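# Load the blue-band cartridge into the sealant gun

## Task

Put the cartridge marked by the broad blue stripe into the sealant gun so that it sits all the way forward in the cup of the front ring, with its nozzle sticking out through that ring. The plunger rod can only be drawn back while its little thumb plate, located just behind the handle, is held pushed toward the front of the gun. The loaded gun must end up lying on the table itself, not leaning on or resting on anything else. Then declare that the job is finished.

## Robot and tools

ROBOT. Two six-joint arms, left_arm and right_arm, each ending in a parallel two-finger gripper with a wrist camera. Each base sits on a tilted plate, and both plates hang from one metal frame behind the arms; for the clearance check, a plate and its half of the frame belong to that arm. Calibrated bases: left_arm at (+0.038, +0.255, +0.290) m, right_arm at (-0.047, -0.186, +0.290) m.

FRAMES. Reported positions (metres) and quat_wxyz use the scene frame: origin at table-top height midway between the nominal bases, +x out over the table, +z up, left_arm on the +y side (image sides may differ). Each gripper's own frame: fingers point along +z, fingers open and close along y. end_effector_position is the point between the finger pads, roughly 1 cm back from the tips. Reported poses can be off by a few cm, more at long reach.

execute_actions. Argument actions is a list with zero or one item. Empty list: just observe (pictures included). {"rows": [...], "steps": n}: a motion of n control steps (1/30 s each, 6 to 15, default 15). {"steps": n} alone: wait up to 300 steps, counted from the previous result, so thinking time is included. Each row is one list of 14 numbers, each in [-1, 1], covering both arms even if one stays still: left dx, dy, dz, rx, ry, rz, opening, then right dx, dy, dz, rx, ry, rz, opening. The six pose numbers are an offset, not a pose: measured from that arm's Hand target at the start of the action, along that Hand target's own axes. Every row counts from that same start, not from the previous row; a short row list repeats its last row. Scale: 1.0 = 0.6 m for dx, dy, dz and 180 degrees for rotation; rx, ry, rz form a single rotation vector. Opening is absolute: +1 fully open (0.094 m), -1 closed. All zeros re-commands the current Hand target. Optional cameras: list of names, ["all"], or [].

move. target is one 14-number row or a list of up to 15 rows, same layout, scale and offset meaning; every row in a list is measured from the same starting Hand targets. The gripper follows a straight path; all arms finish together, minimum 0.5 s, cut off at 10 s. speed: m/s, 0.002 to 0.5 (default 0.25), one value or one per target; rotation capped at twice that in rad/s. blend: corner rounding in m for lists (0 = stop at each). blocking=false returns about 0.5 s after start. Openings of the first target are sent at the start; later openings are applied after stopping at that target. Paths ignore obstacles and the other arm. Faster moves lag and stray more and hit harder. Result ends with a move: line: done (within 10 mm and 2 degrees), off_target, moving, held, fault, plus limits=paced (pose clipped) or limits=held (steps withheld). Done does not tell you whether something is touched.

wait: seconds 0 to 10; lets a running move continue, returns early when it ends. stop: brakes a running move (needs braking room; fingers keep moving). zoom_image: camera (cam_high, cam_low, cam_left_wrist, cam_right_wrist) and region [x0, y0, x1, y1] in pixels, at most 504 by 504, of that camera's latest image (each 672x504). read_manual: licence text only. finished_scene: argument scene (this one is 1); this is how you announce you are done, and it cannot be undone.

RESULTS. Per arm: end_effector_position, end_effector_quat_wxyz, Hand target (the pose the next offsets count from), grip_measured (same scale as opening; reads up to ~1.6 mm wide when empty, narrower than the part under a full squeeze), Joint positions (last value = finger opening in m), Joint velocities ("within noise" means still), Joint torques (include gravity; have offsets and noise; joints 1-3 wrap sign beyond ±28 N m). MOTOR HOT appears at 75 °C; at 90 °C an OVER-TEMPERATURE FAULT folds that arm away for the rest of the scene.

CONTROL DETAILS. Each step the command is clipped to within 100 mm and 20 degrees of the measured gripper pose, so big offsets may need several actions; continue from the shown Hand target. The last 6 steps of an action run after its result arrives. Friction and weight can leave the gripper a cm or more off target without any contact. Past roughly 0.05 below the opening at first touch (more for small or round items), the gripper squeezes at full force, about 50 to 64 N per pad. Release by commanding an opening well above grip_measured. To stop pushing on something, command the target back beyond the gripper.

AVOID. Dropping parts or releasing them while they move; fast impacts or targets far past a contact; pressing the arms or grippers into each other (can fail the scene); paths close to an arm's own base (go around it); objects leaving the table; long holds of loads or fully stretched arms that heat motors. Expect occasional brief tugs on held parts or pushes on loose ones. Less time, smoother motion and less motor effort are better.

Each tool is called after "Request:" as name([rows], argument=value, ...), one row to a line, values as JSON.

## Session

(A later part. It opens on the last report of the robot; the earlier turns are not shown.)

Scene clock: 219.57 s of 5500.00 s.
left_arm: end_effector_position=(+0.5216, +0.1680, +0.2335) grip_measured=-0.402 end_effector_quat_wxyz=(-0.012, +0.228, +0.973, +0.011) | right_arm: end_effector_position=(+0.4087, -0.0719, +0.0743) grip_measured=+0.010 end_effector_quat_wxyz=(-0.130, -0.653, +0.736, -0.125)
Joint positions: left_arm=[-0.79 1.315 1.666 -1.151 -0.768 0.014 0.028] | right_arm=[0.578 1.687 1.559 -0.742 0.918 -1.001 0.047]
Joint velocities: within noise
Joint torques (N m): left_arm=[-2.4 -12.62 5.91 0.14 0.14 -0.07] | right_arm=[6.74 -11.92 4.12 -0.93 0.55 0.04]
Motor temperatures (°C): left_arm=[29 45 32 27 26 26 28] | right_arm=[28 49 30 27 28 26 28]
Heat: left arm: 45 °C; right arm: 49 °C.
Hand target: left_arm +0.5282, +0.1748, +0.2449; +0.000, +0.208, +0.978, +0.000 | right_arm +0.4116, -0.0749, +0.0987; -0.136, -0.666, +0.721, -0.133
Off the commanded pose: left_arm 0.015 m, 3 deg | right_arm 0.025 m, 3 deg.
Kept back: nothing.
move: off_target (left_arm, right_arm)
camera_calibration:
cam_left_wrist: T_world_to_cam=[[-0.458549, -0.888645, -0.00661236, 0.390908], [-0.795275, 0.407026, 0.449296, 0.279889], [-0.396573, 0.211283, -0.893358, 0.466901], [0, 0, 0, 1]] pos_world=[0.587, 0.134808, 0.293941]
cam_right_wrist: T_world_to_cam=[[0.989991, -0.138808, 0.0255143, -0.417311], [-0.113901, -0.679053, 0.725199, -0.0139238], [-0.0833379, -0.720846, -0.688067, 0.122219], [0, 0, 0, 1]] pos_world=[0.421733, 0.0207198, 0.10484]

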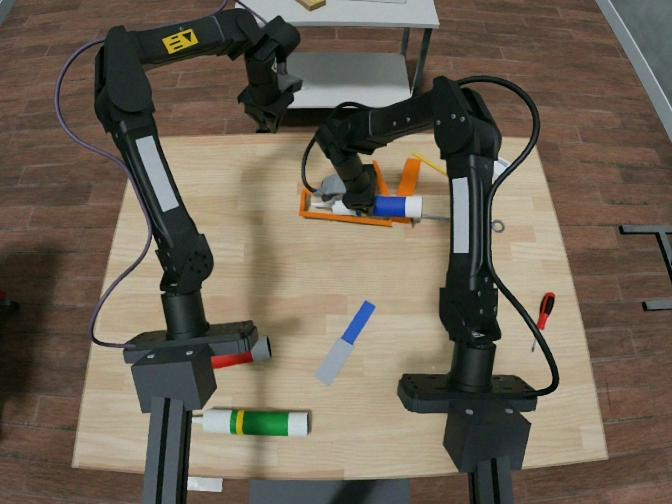

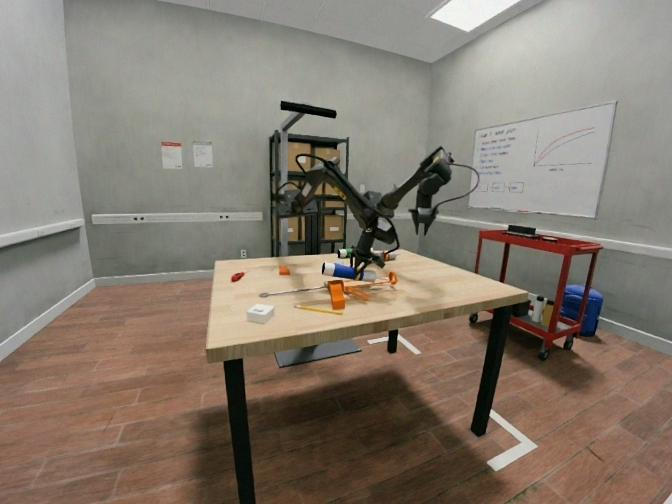

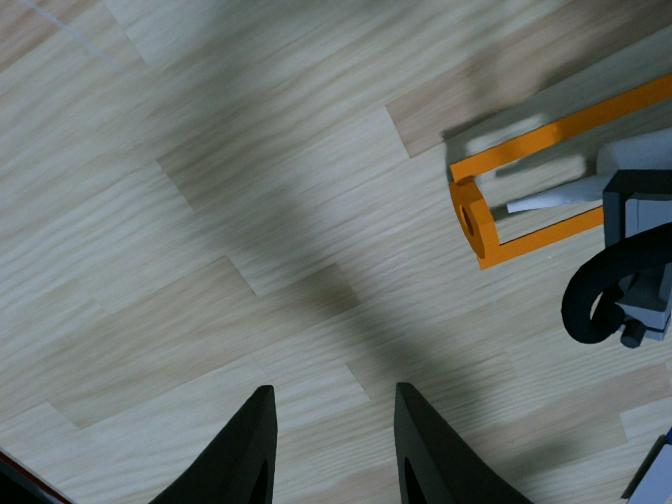

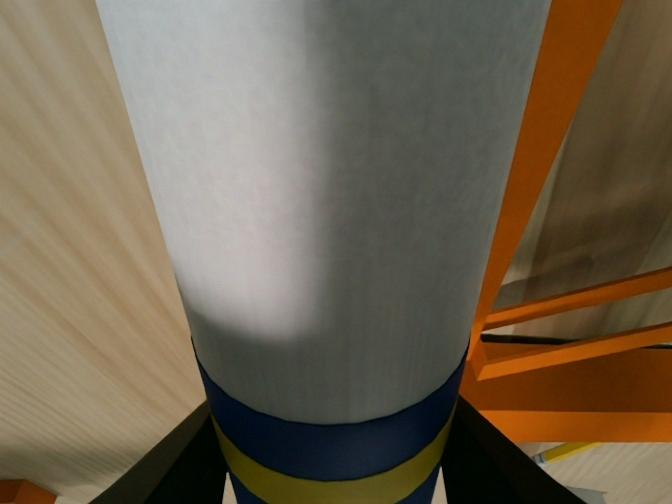

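Request:
move(target=[0,0,0,0,0,0,-0.4,-0.041,-0.0068,-0.0092,0,0,0,-0.3], speed=0.05, cameras=["cam_high","cam_left_wrist","cam_low","cam_right_wrist"])

Request:
zoom_image(camera="cam_high", region=[280, 140, 480, 260])

Request:
zoom_image(camera="cam_left_wrist", region=[440, 60, 672, 320])

Request:
zoom_image(camera="cam_low", region=[300, 200, 440, 300])

Scene clock: 221.97 s of 5500.00 s.
left_arm: end_effector_position=(+0.5216, +0.1680, +0.2335) grip_measured=-0.402 end_effector_quat_wxyz=(-0.012, +0.228, +0.973, +0.011) | right_arm: end_effector_position=(+0.4109, -0.0521, +0.0801) grip_measured=+0.010 end_effector_quat_wxyz=(-0.129, -0.659, +0.732, -0.111)
Joint positions: left_arm=[-0.79 1.315 1.666 -1.151 -0.768 0.014 0.028] | right_arm=[0.622 1.731 1.642 -0.83 0.918 -0.959 0.047]
Joint velocities: within noise
Joint torques (N m): left_arm=[-2.39 -12.62 5.91 0.14 0.14 -0.07] | right_arm=[7.21 -8.55 6.53 -0.76 0.78 0.11]
Motor temperatures (°C): left_arm=[29 45 32 27 26 26 28] | right_arm=[28 49 30 27 28 26 28]
Heat: left arm: 45 °C; right arm: 49 °C.
Hand target: left_arm +0.5282, +0.1748, +0.2449; +0.000, +0.208, +0.978, +0.000 | right_arm +0.4176, -0.0505, +0.0946; -0.136, -0.666, +0.721, -0.133
Off the commanded pose: left_arm 0.015 m, 3 deg | right_arm 0.016 m, 3 deg.
Kept back: nothing.
move: off_target (left_arm, right_arm)
camera_calibration:
cam_left_wrist: T_world_to_cam=[[-0.458549, -0.888645, -0.00661236, 0.390908], [-0.795275, 0.407026, 0.449296, 0.279889], [-0.396573, 0.211283, -0.893358, 0.466901], [0, 0, 0, 1]] pos_world=[0.587, 0.134808, 0.293941]
cam_right_wrist: T_world_to_cam=[[0.99165, -0.128915, 0.00331363, -0.415245], [-0.0930062, -0.697155, 0.710862, -0.0128623], [-0.089331, -0.705235, -0.703324, 0.145119], [0, 0, 0, 1]] pos_world=[0.423545, 0.0398445, 0.112585]

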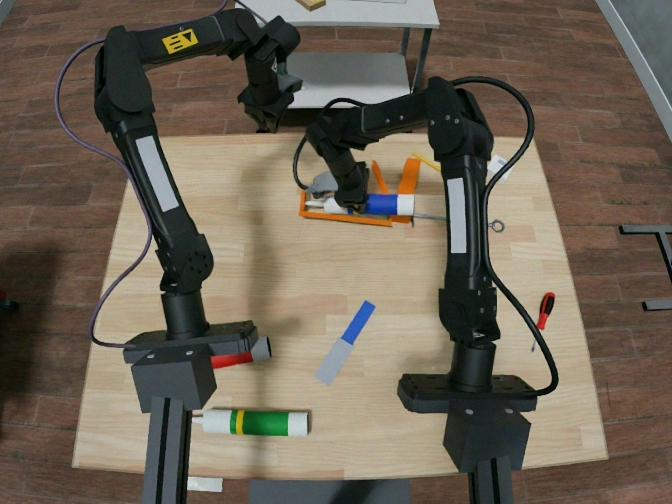

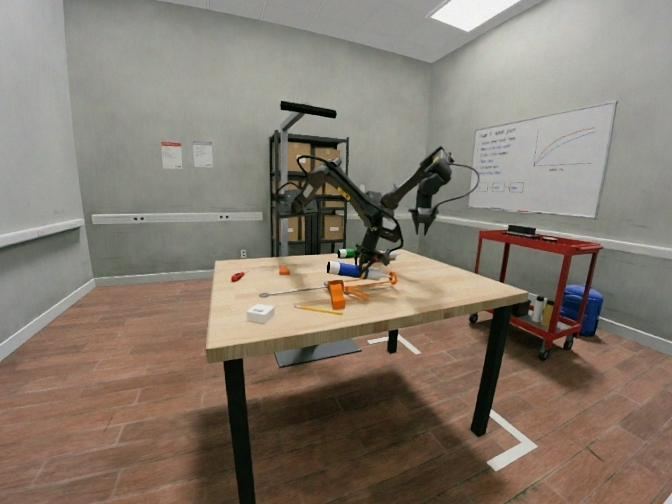

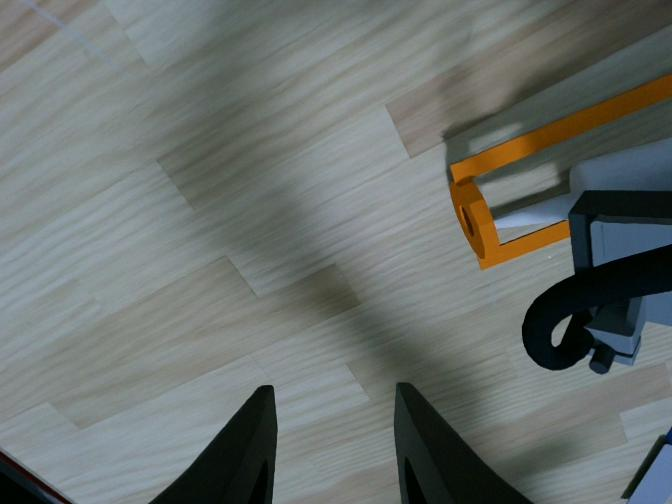

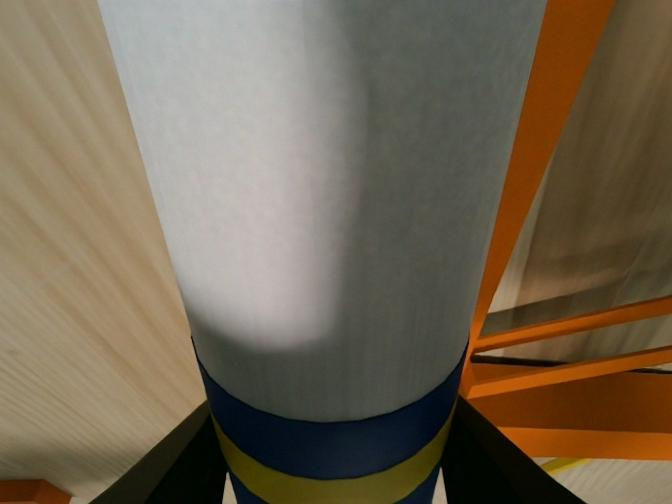

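Scaled by 2.520 from the camera's 672x504 image, which has a finer 960x720 frame.

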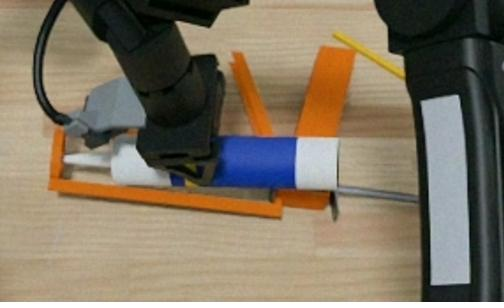

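Scaled by 1.938 from the camera's 672x504 image, which has a finer 960x720 frame.

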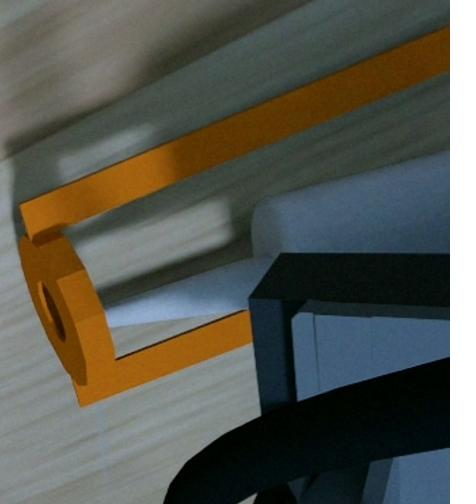

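Scaled by 3.600 from the camera's 672x504 image, which has a finer 960x720 frame.

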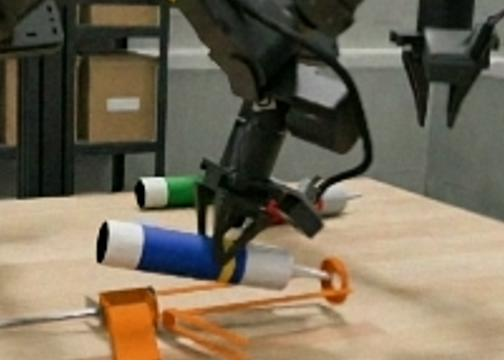

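Request:
zoom_image(camera="cam_low", region=[370, 260, 410, 290])

Request:
zoom_image(camera="cam_high", region=[295, 185, 345, 225])

Request:
zoom_image(camera="cam_left_wrist", region=[440, 160, 520, 280])

Scaled by 12.600 from the camera's 672x504 image, which has a finer 960x720 frame.

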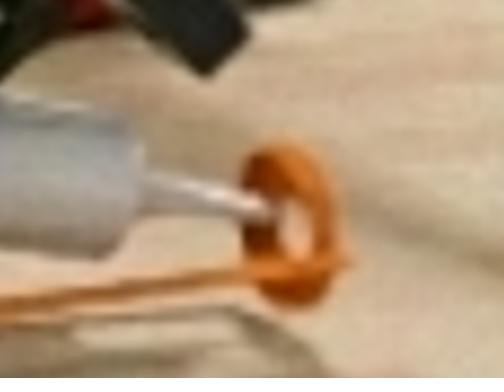

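Scaled by 10.080 from the camera's 672x504 image, which has a finer 960x720 frame.

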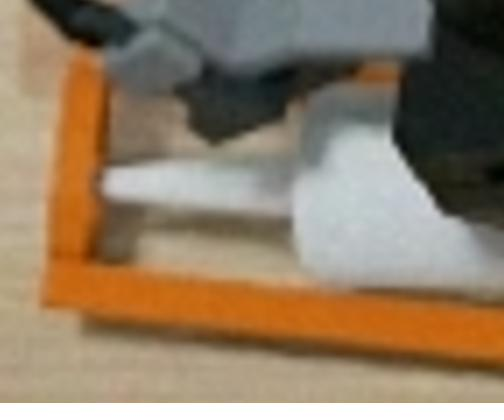

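Scaled by 4.200 from the camera's 672x504 image, which has a finer 960x720 frame.

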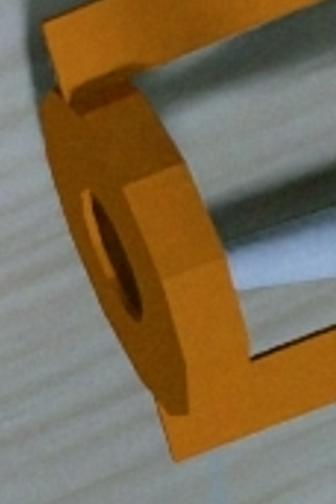

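Request:
move(target=[0,0,0,0,0,0,-0.4,-0.0341,-0.0015,-0.0047,0,0,0,-0.3], speed=0.05, cameras=["cam_high","cam_left_wrist","cam_low","cam_right_wrist"])

Request:
zoom_image(camera="cam_high", region=[280, 140, 480, 260])

Request:
zoom_image(camera="cam_left_wrist", region=[440, 60, 672, 320])

Request:
zoom_image(camera="cam_low", region=[350, 240, 430, 300])

Scene clock: 223.70 s of 5500.00 s.
left_arm: end_effector_position=(+0.5216, +0.1680, +0.2335) grip_measured=-0.402 end_effector_quat_wxyz=(-0.012, +0.228, +0.973, +0.011) | right_arm: end_effector_position=(+0.4153, -0.0333, +0.0741) grip_measured=+0.010 end_effector_quat_wxyz=(-0.128, -0.654, +0.738, -0.110)
Joint positions: left_arm=[-0.79 1.315 1.666 -1.151 -0.768 0.014 0.028] | right_arm=[0.647 1.806 1.736 -0.874 0.929 -0.912 0.047]
Joint velocities: within noise
Joint torques (N m): left_arm=[-2.4 -12.62 5.91 0.14 0.14 -0.07] | right_arm=[8.05 -8.59 6.27 -0.81 0.83 0.09]
Motor temperatures (°C): left_arm=[29 45 32 27 26 26 28] | right_arm=[29 49 30 27 28 26 28]
Heat: left arm: 45 °C; right arm: 49 °C.
Hand target: left_arm +0.5282, +0.1748, +0.2449; +0.000, +0.208, +0.978, +0.000 | right_arm +0.4202, -0.0306, +0.0897; -0.136, -0.666, +0.721, -0.133
Off the commanded pose: left_arm 0.015 m, 3 deg | right_arm 0.016 m, 4 deg.
Kept back: nothing.
move: off_target (left_arm, right_arm)
camera_calibration:
cam_left_wrist: T_world_to_cam=[[-0.458549, -0.888645, -0.00661236, 0.390908], [-0.795275, 0.407026, 0.449296, 0.279889], [-0.396573, 0.211283, -0.893358, 0.466901], [0, 0, 0, 1]] pos_world=[0.587, 0.134808, 0.293941]
cam_right_wrist: T_world_to_cam=[[0.989671, -0.143233, 0.00592752, -0.416991], [-0.105264, -0.698013, 0.708306, 0.0101766], [-0.097315, -0.701614, -0.705881, 0.158235], [0, 0, 0, 1]] pos_world=[0.429154, 0.0583968, 0.106959]

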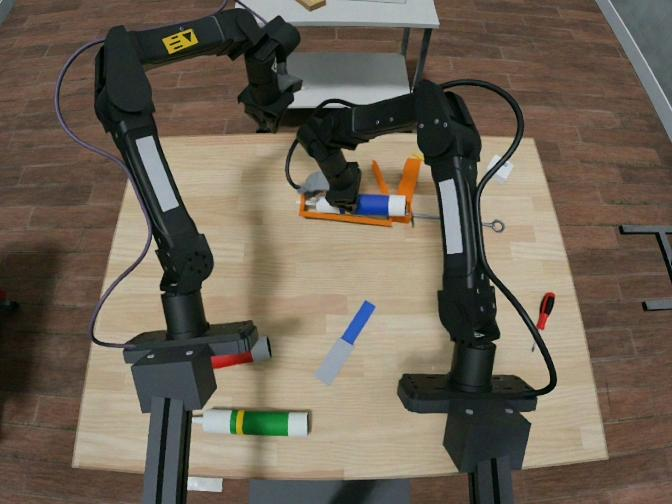

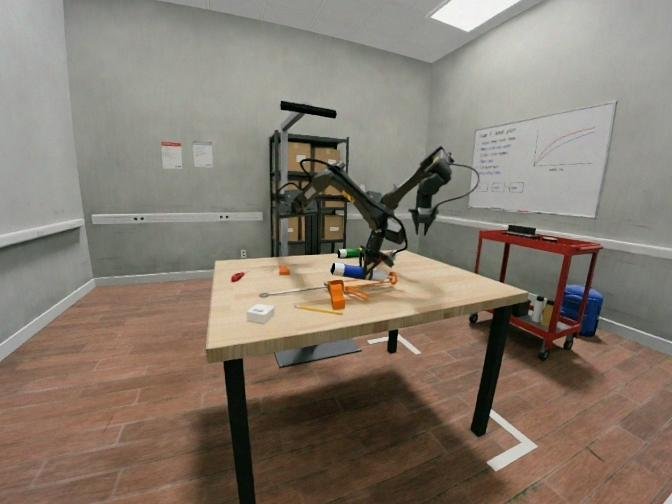

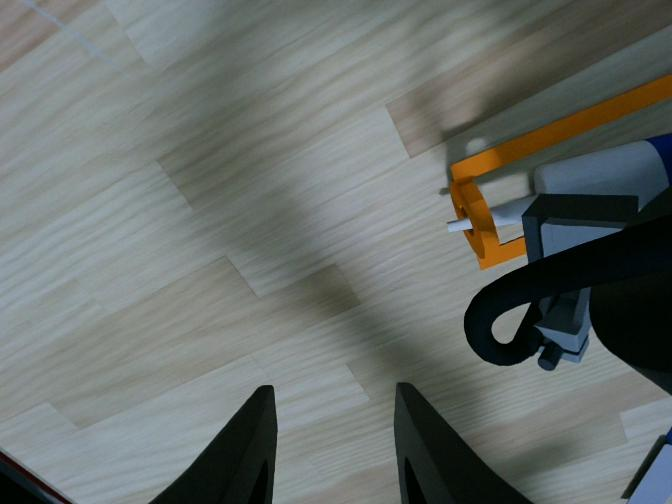

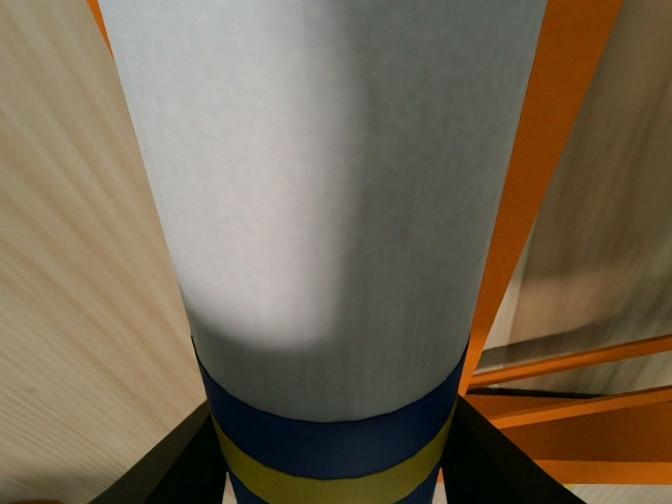

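Scaled by 2.520 from the camera's 672x504 image, which has a finer 960x720 frame.

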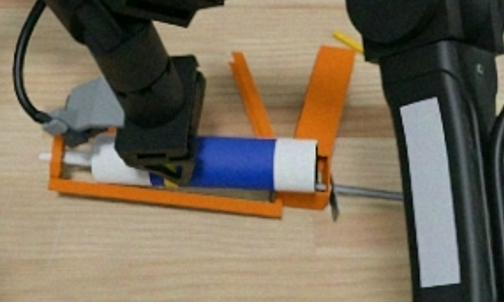

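Scaled by 1.938 from the camera's 672x504 image, which has a finer 960x720 frame.

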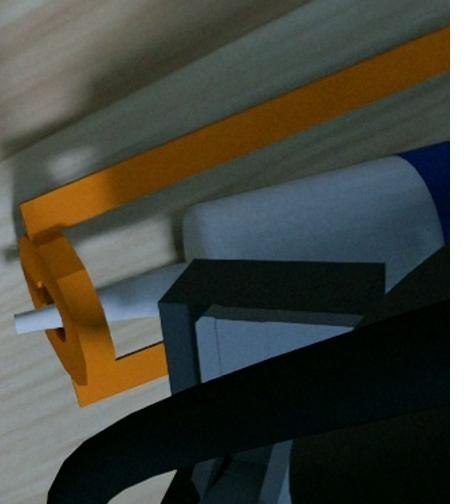

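Scaled by 6.300 from the camera's 672x504 image, which has a finer 960x720 frame.

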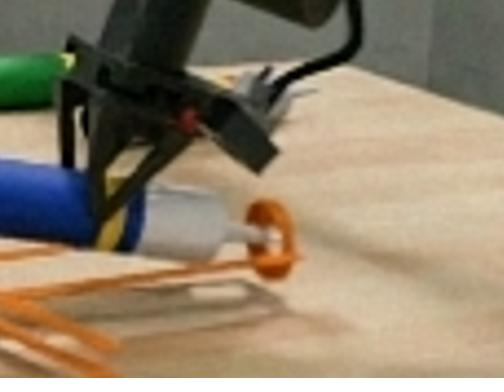

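Request:
move(target=[0,0,0,0,0,0,-0.4,-0.047,-0.0097,-0.0082,0.0041,0,-0.0103,-0.3], speed=0.05, cameras=["cam_high","cam_left_wrist","cam_low","cam_right_wrist"])

Request:
zoom_image(camera="cam_high", region=[280, 140, 480, 260])

Request:
zoom_image(camera="cam_left_wrist", region=[400, 60, 672, 320])

Request:
zoom_image(camera="cam_low", region=[310, 220, 430, 310])

Scene clock: 227.20 s of 5500.00 s.
left_arm: end_effector_position=(+0.5216, +0.1680, +0.2335) grip_measured=-0.402 end_effector_quat_wxyz=(-0.012, +0.228, +0.973, +0.011) | right_arm: end_effector_position=(+0.4214, -0.0165, +0.0648) grip_measured=+0.010 end_effector_quat_wxyz=(-0.123, -0.654, +0.738, -0.109)
Joint positions: left_arm=[-0.79 1.315 1.666 -1.151 -0.768 0.014 0.028] | right_arm=[0.66 1.879 1.823 -0.888 0.934 -0.904 0.047]
Joint velocities: within noise
Joint torques (N m): left_arm=[-2.4 -12.63 5.89 0.15 0.14 -0.07] | right_arm=[5.68 -9.39 3.41 -0.24 0.27 -0.03]
Motor temperatures (°C): left_arm=[29 46 32 27 26 26 28] | right_arm=[29 50 30 27 28 26 28]
Heat: left arm: 46 °C; right arm: 50 °C.
Hand target: left_arm +0.5282, +0.1748, +0.2449; +0.000, +0.208, +0.978, +0.000 | right_arm +0.4209, -0.0167, +0.0684; -0.125, -0.660, +0.732, -0.114 (not the last commanded pose)
Off the commanded pose: left_arm 0.015 m, 3 deg | right_arm 0.024 m, 5 deg.
Kept back: nothing.
move: held (right_arm; a check stopped the path), off_target (left_arm); limits=held
pose unreachable (right arm): on one or more control steps of this call this arm could not follow its commanded pose, so it was not sent that pose on those steps. It may still have moved: this result reports where it is.
cause: moving toward the commanded pose would bring a part of the arm too close to another arm (this arm's wrist (the part past joint 4) and the left arm's fingers).
camera_calibration:
cam_left_wrist: T_world_to_cam=[[-0.458549, -0.888645, -0.00661236, 0.390908], [-0.795275, 0.407026, 0.449296, 0.279889], [-0.396573, 0.211283, -0.893358, 0.466901], [0, 0, 0, 1]] pos_world=[0.587, 0.134808, 0.293941]
cam_right_wrist: T_world_to_cam=[[0.98959, -0.143474, 0.0112293, -0.420856], [-0.109896, -0.702994, 0.702653, 0.0313746], [-0.0929184, -0.696573, -0.711444, 0.162662], [0, 0, 0, 1]] pos_world=[0.435038, 0.0749801, 0.0984052]

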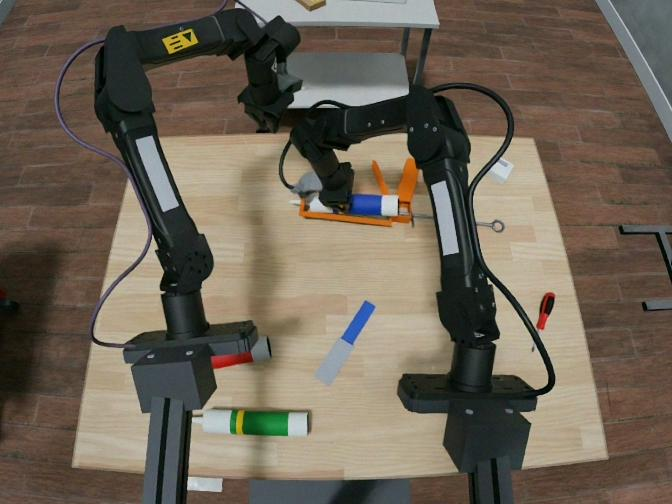

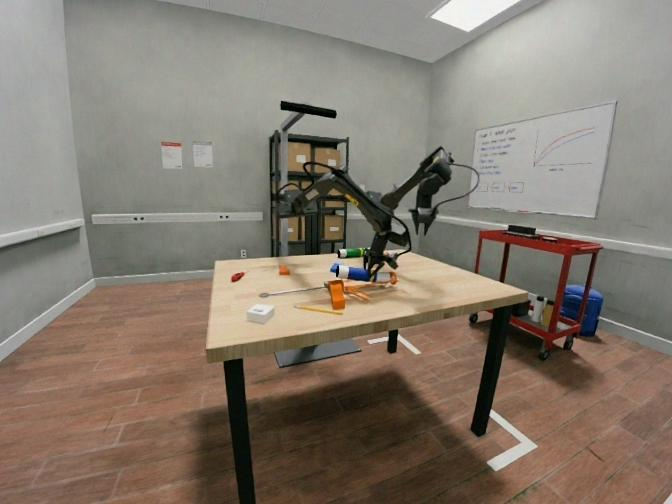

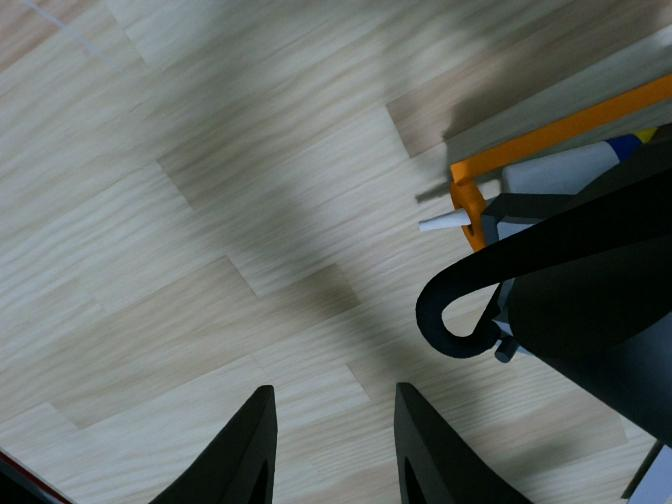

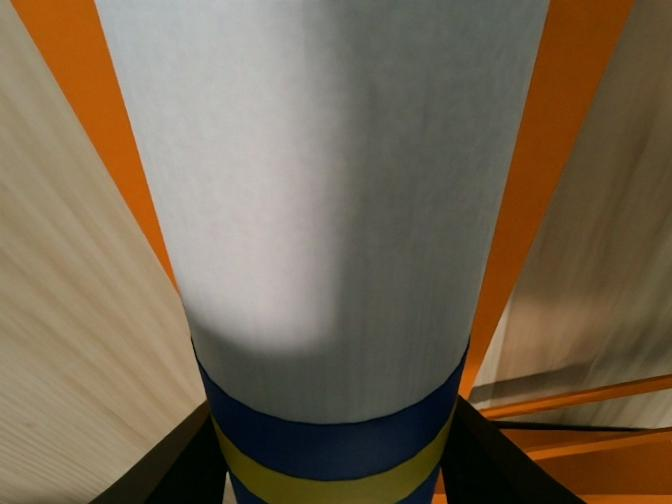

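Scaled by 2.520 from the camera's 672x504 image, which has a finer 960x720 frame.

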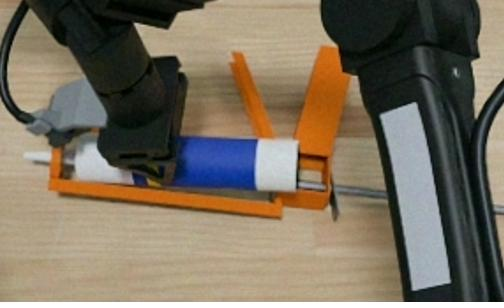

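Scaled by 1.853 from the camera's 672x504 image, which has a finer 960x720 frame.

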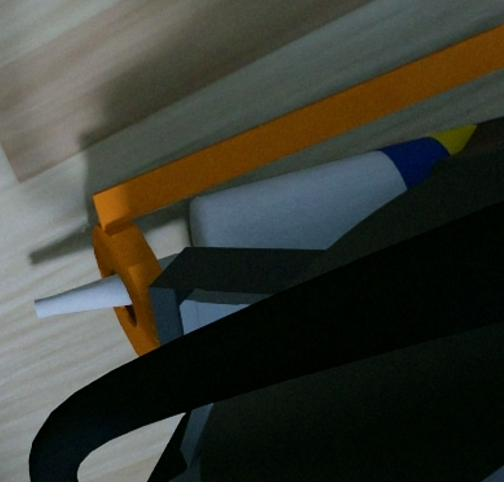

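Scaled by 4.200 from the camera's 672x504 image, which has a finer 960x720 frame.

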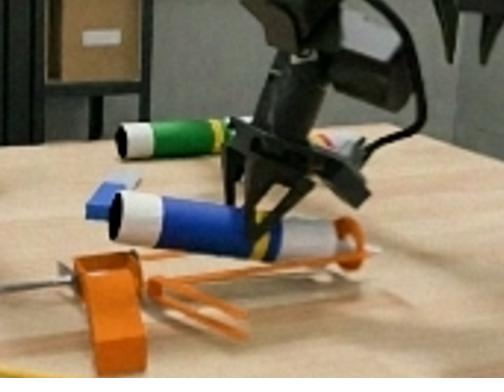

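Request:
move(target=[0.068,0.152,-0.033,0,0,0,-0.4,0,0,0,0,0,0,-0.3], speed=0.2, cameras=["cam_high","cam_left_wrist"])

Request:
zoom_image(camera="cam_high", region=[280, 140, 480, 260])

Scene clock: 228.77 s of 5500.00 s.
left_arm: end_effector_position=(+0.5295, +0.2734, +0.2559) grip_measured=-0.402 end_effector_quat_wxyz=(-0.008, +0.206, +0.978, +0.009) | right_arm: end_effector_position=(+0.4214, -0.0165, +0.0648) grip_measured=+0.010 end_effector_quat_wxyz=(-0.123, -0.655, +0.738, -0.109)
Joint positions: left_arm=[-0.359 1.111 1.666 -1.152 -0.431 0.309 0.028] | right_arm=[0.66 1.879 1.823 -0.888 0.934 -0.906 0.047]
Joint velocities: within noise
Joint torques (N m): left_arm=[-0.34 -14.63 5.24 0.2 0.17 0.05] | right_arm=[5.68 -9.42 3.41 -0.24 0.25 -0.03]
Motor temperatures (°C): left_arm=[29 46 32 27 26 26 28] | right_arm=[29 50 30 27 28 26 28]
Heat: left arm: 46 °C; right arm: 50 °C.
Hand target: left_arm +0.5280, +0.2747, +0.2647; +0.000, +0.208, +0.978, +0.000 | right_arm +0.4209, -0.0167, +0.0684; -0.125, -0.660, +0.732, -0.114
Off the commanded pose: left_arm 0.009 m, 1 deg | right_arm 0.004 m, 1 deg.
Kept back: nothing.
move: done
camera_calibration:
cam_left_wrist: T_world_to_cam=[[-0.417426, -0.908693, -0.00568953, 0.471783], [-0.816326, 0.37223, 0.441652, 0.255782], [-0.399208, 0.189002, -0.897168, 0.476301], [0, 0, 0, 1]] pos_world=[0.595879, 0.243474, 0.31704]
Images, in order (width x height): cam_high 672x504, cam_left_wrist 672x504.

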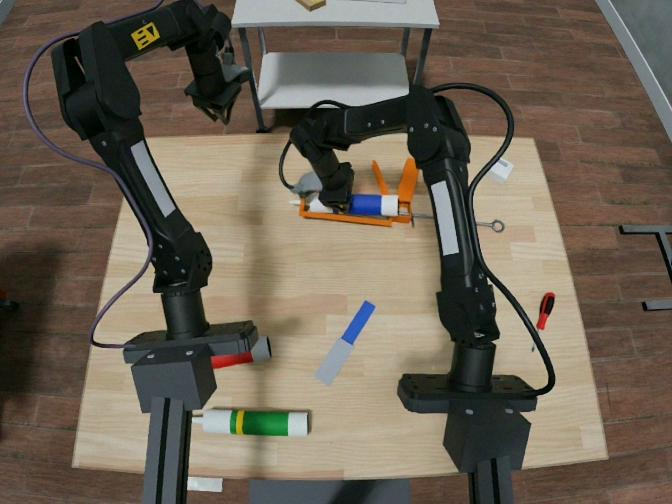

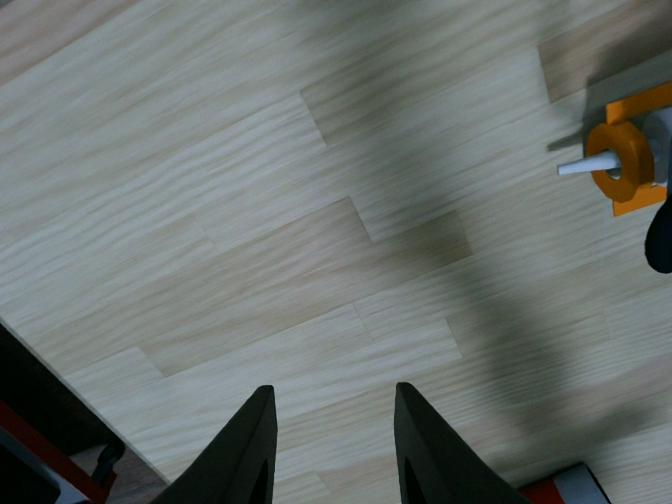

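Scaled by 2.520 from the camera's 672x504 image, which has a finer 960x720 frame.

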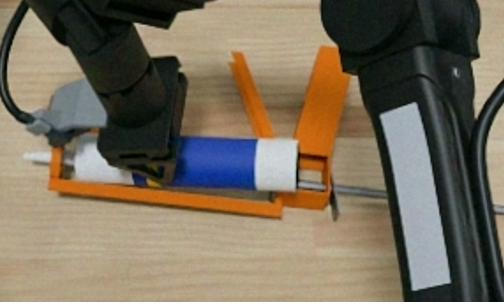

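Request:
move(target=[0,0,0,0,0,0,-0.4,-0.0365,-0.0075,-0.02,0.0022,0,-0.0063,-0.3], speed=0.05, cameras=["cam_high","cam_left_wrist","cam_low","cam_right_wrist"])

Request:
zoom_image(camera="cam_high", region=[280, 140, 480, 260])

Request:
zoom_image(camera="cam_low", region=[310, 220, 430, 310])

Scene clock: 230.60 s of 5500.00 s.
left_arm: end_effector_position=(+0.5294, +0.2729, +0.2559) grip_measured=-0.402 end_effector_quat_wxyz=(-0.008, +0.207, +0.978, +0.007) | right_arm: end_effector_position=(+0.4255, -0.0031, +0.0580) grip_measured=+0.010 end_effector_quat_wxyz=(-0.125, -0.659, +0.734, -0.105)
Joint positions: left_arm=[-0.358 1.111 1.666 -1.152 -0.428 0.31 0.028] | right_arm=[0.67 1.949 1.921 -0.934 0.934 -0.9 0.047]
Joint velocities: within noise
Joint torques (N m): left_arm=[-0.34 -14.63 5.24 0.2 0.17 0.06] | right_arm=[9.01 -8.68 6.38 -0.69 0.53 0.09]
Motor temperatures (°C): left_arm=[29 47 32 27 26 26 28] | right_arm=[29 50 30 27 28 26 29]
Heat: left arm: 47 °C; right arm: 50 °C.
Hand target: left_arm +0.5280, +0.2747, +0.2647; +0.000, +0.208, +0.978, +0.000 | right_arm +0.4279, +0.0074, +0.0724; -0.124, -0.668, +0.725, -0.115
Off the commanded pose: left_arm 0.009 m, 1 deg | right_arm 0.018 m, 2 deg.
Kept back: nothing.
move: off_target (right_arm)
camera_calibration:
cam_left_wrist: T_world_to_cam=[[-0.418608, -0.908162, -0.00302763, 0.471157], [-0.815662, 0.374501, 0.440959, 0.255112], [-0.399328, 0.187058, -0.897522, 0.477017], [0, 0, 0, 1]] pos_world=[0.595802, 0.243118, 0.317066]
cam_right_wrist: T_world_to_cam=[[0.99124, -0.132073, 0.0000919129, -0.422991], [-0.0941971, -0.706485, 0.701431, 0.0393355], [-0.0925751, -0.695295, -0.712737, 0.167456], [0, 0, 0, 1]] pos_world=[0.438493, 0.088356, 0.0918001]

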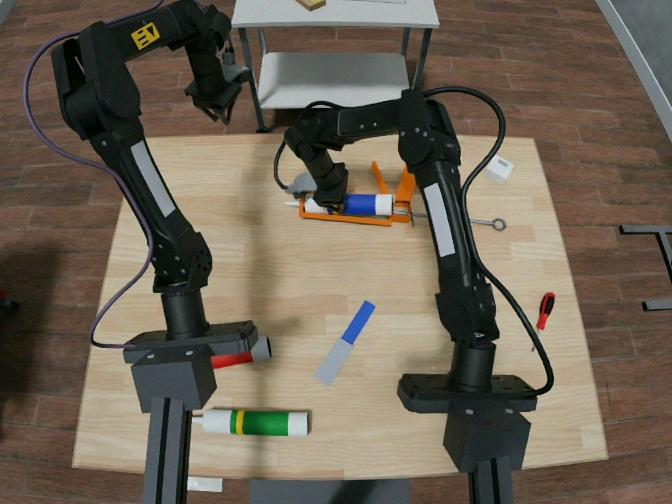

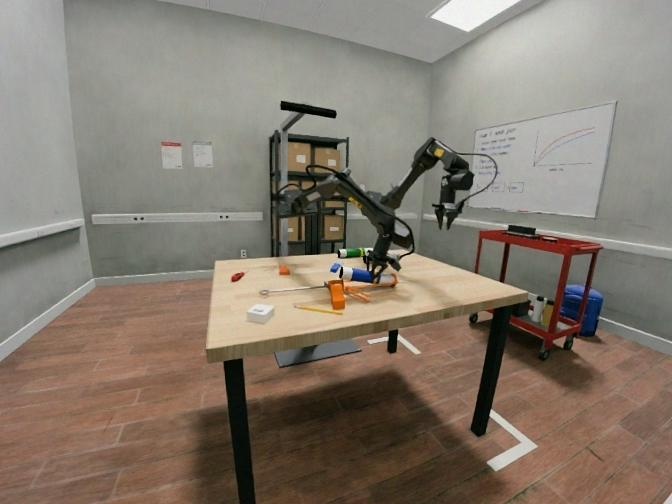

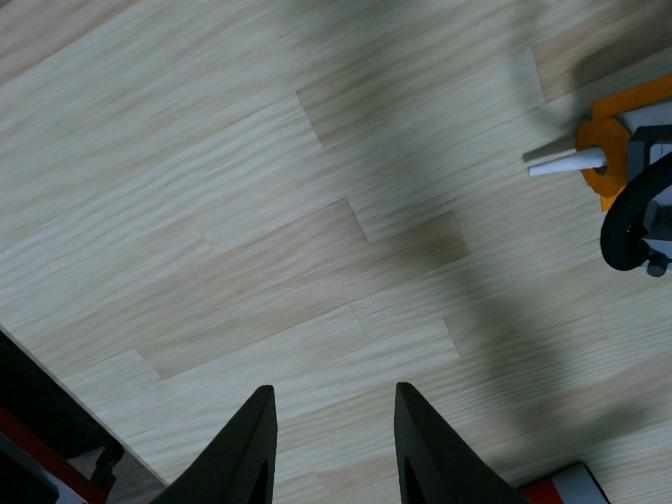

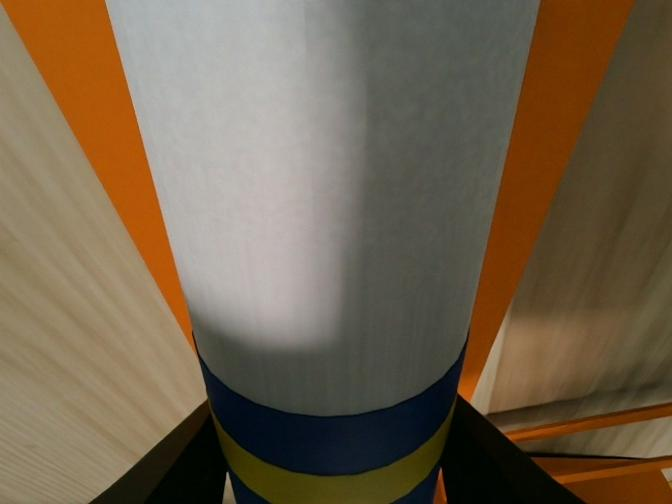

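Scaled by 2.520 from the camera's 672x504 image, which has a finer 960x720 frame.

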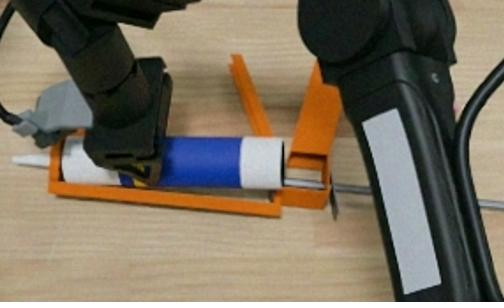

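Scaled by 4.200 from the camera's 672x504 image, which has a finer 960x720 frame.

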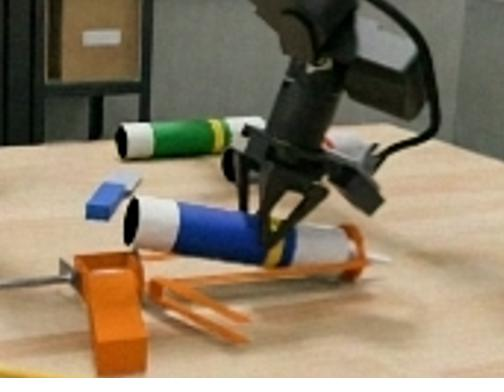

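Request:
move(target=[0,0,0,0,0,0,-0.4,-0.02,-0.0005,-0.0035,0,0,0,-0.3], speed=0.05, cameras=["cam_high","cam_left_wrist","cam_low","cam_right_wrist"])

Request:
zoom_image(camera="cam_high", region=[280, 140, 480, 260])

Request:
zoom_image(camera="cam_low", region=[310, 220, 430, 310])

Scene clock: 232.03 s of 5500.00 s.
left_arm: end_effector_position=(+0.5294, +0.2729, +0.2559) grip_measured=-0.402 end_effector_quat_wxyz=(-0.008, +0.207, +0.978, +0.007) | right_arm: end_effector_position=(+0.4262, +0.0084, +0.0541) grip_measured=+0.010 end_effector_quat_wxyz=(-0.126, -0.655, +0.738, -0.104)
Joint positions: left_arm=[-0.358 1.111 1.666 -1.152 -0.428 0.31 0.028] | right_arm=[0.683 2.002 1.993 -0.972 0.938 -0.866 0.047]
Joint velocities: within noise
Joint torques (N m): left_arm=[-0.34 -14.61 5.23 0.2 0.17 0.06] | right_arm=[9.57 -8.87 6.43 -0.71 0.56 0.09]
Motor temperatures (°C): left_arm=[29 47 32 27 26 26 28] | right_arm=[30 50 30 27 28 26 29]
Heat: left arm: 47 °C; right arm: 50 °C.
Hand target: left_arm +0.5280, +0.2747, +0.2647; +0.000, +0.208, +0.978, +0.000 | right_arm +0.4293, +0.0194, +0.0705; -0.124, -0.668, +0.725, -0.115
Off the commanded pose: left_arm 0.009 m, 1 deg | right_arm 0.020 m, 2 deg.
Kept back: nothing.
move: off_target (right_arm)
camera_calibration:
cam_left_wrist: T_world_to_cam=[[-0.418608, -0.908162, -0.00302763, 0.471157], [-0.815662, 0.374501, 0.440959, 0.255112], [-0.399328, 0.187058, -0.897522, 0.477017], [0, 0, 0, 1]] pos_world=[0.595802, 0.243118, 0.317066]
cam_right_wrist: T_world_to_cam=[[0.989608, -0.143791, -0.000300064, -0.42132], [-0.102299, -0.705508, 0.70128, 0.0537697], [-0.10105, -0.693961, -0.712886, 0.176313], [0, 0, 0, 1]] pos_world=[0.440259, 0.0997068, 0.0878568]

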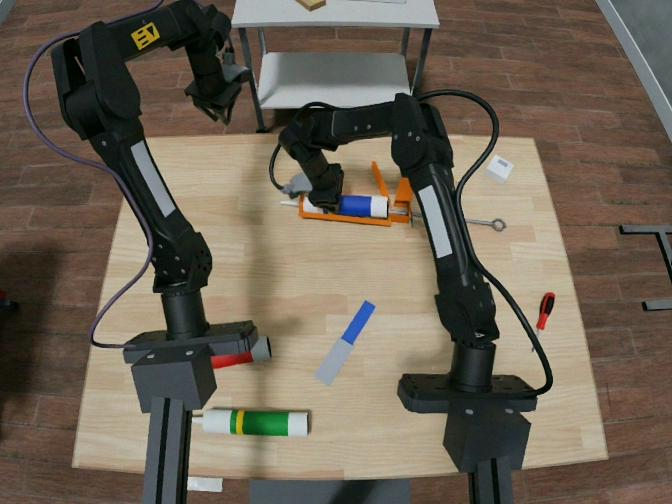

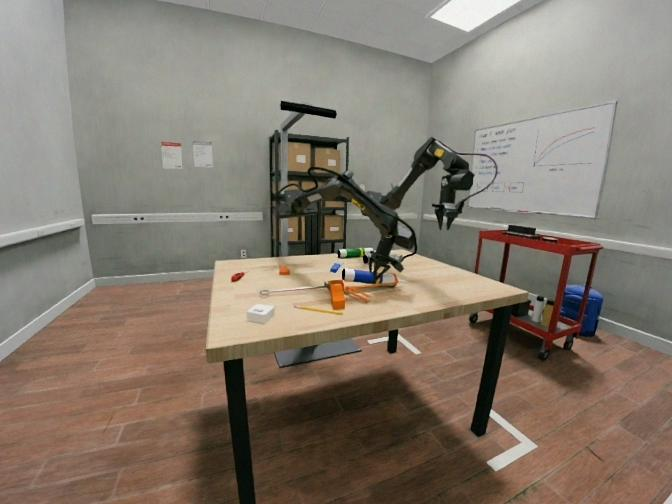

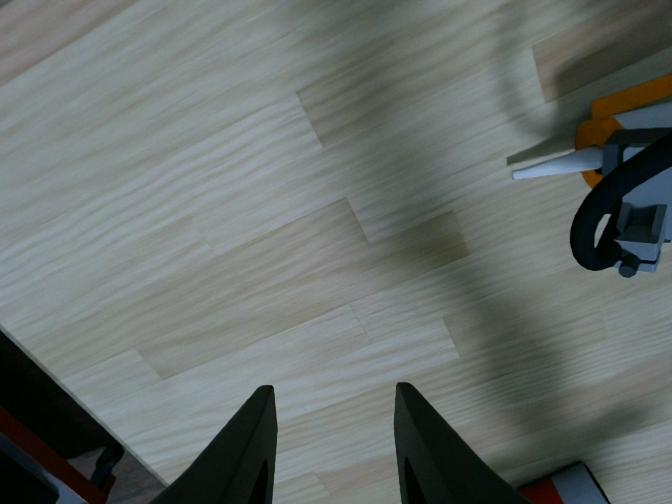

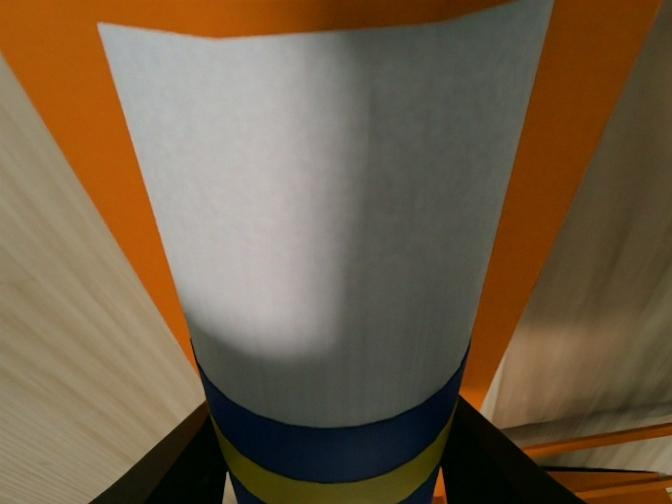

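Scaled by 2.520 from the camera's 672x504 image, which has a finer 960x720 frame.

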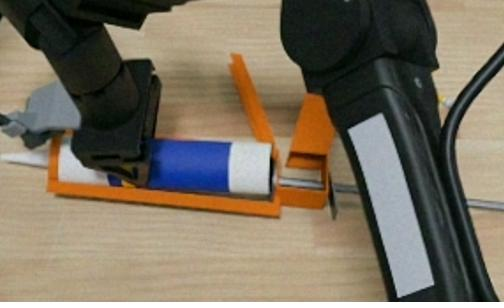

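Scaled by 4.200 from the camera's 672x504 image, which has a finer 960x720 frame.

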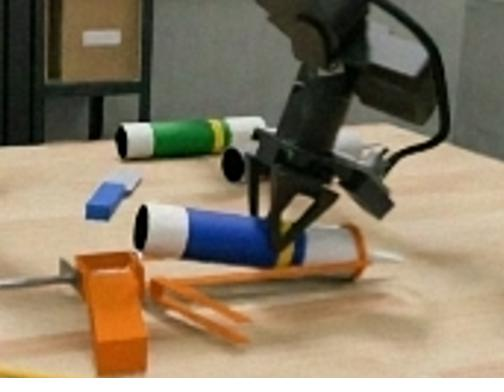

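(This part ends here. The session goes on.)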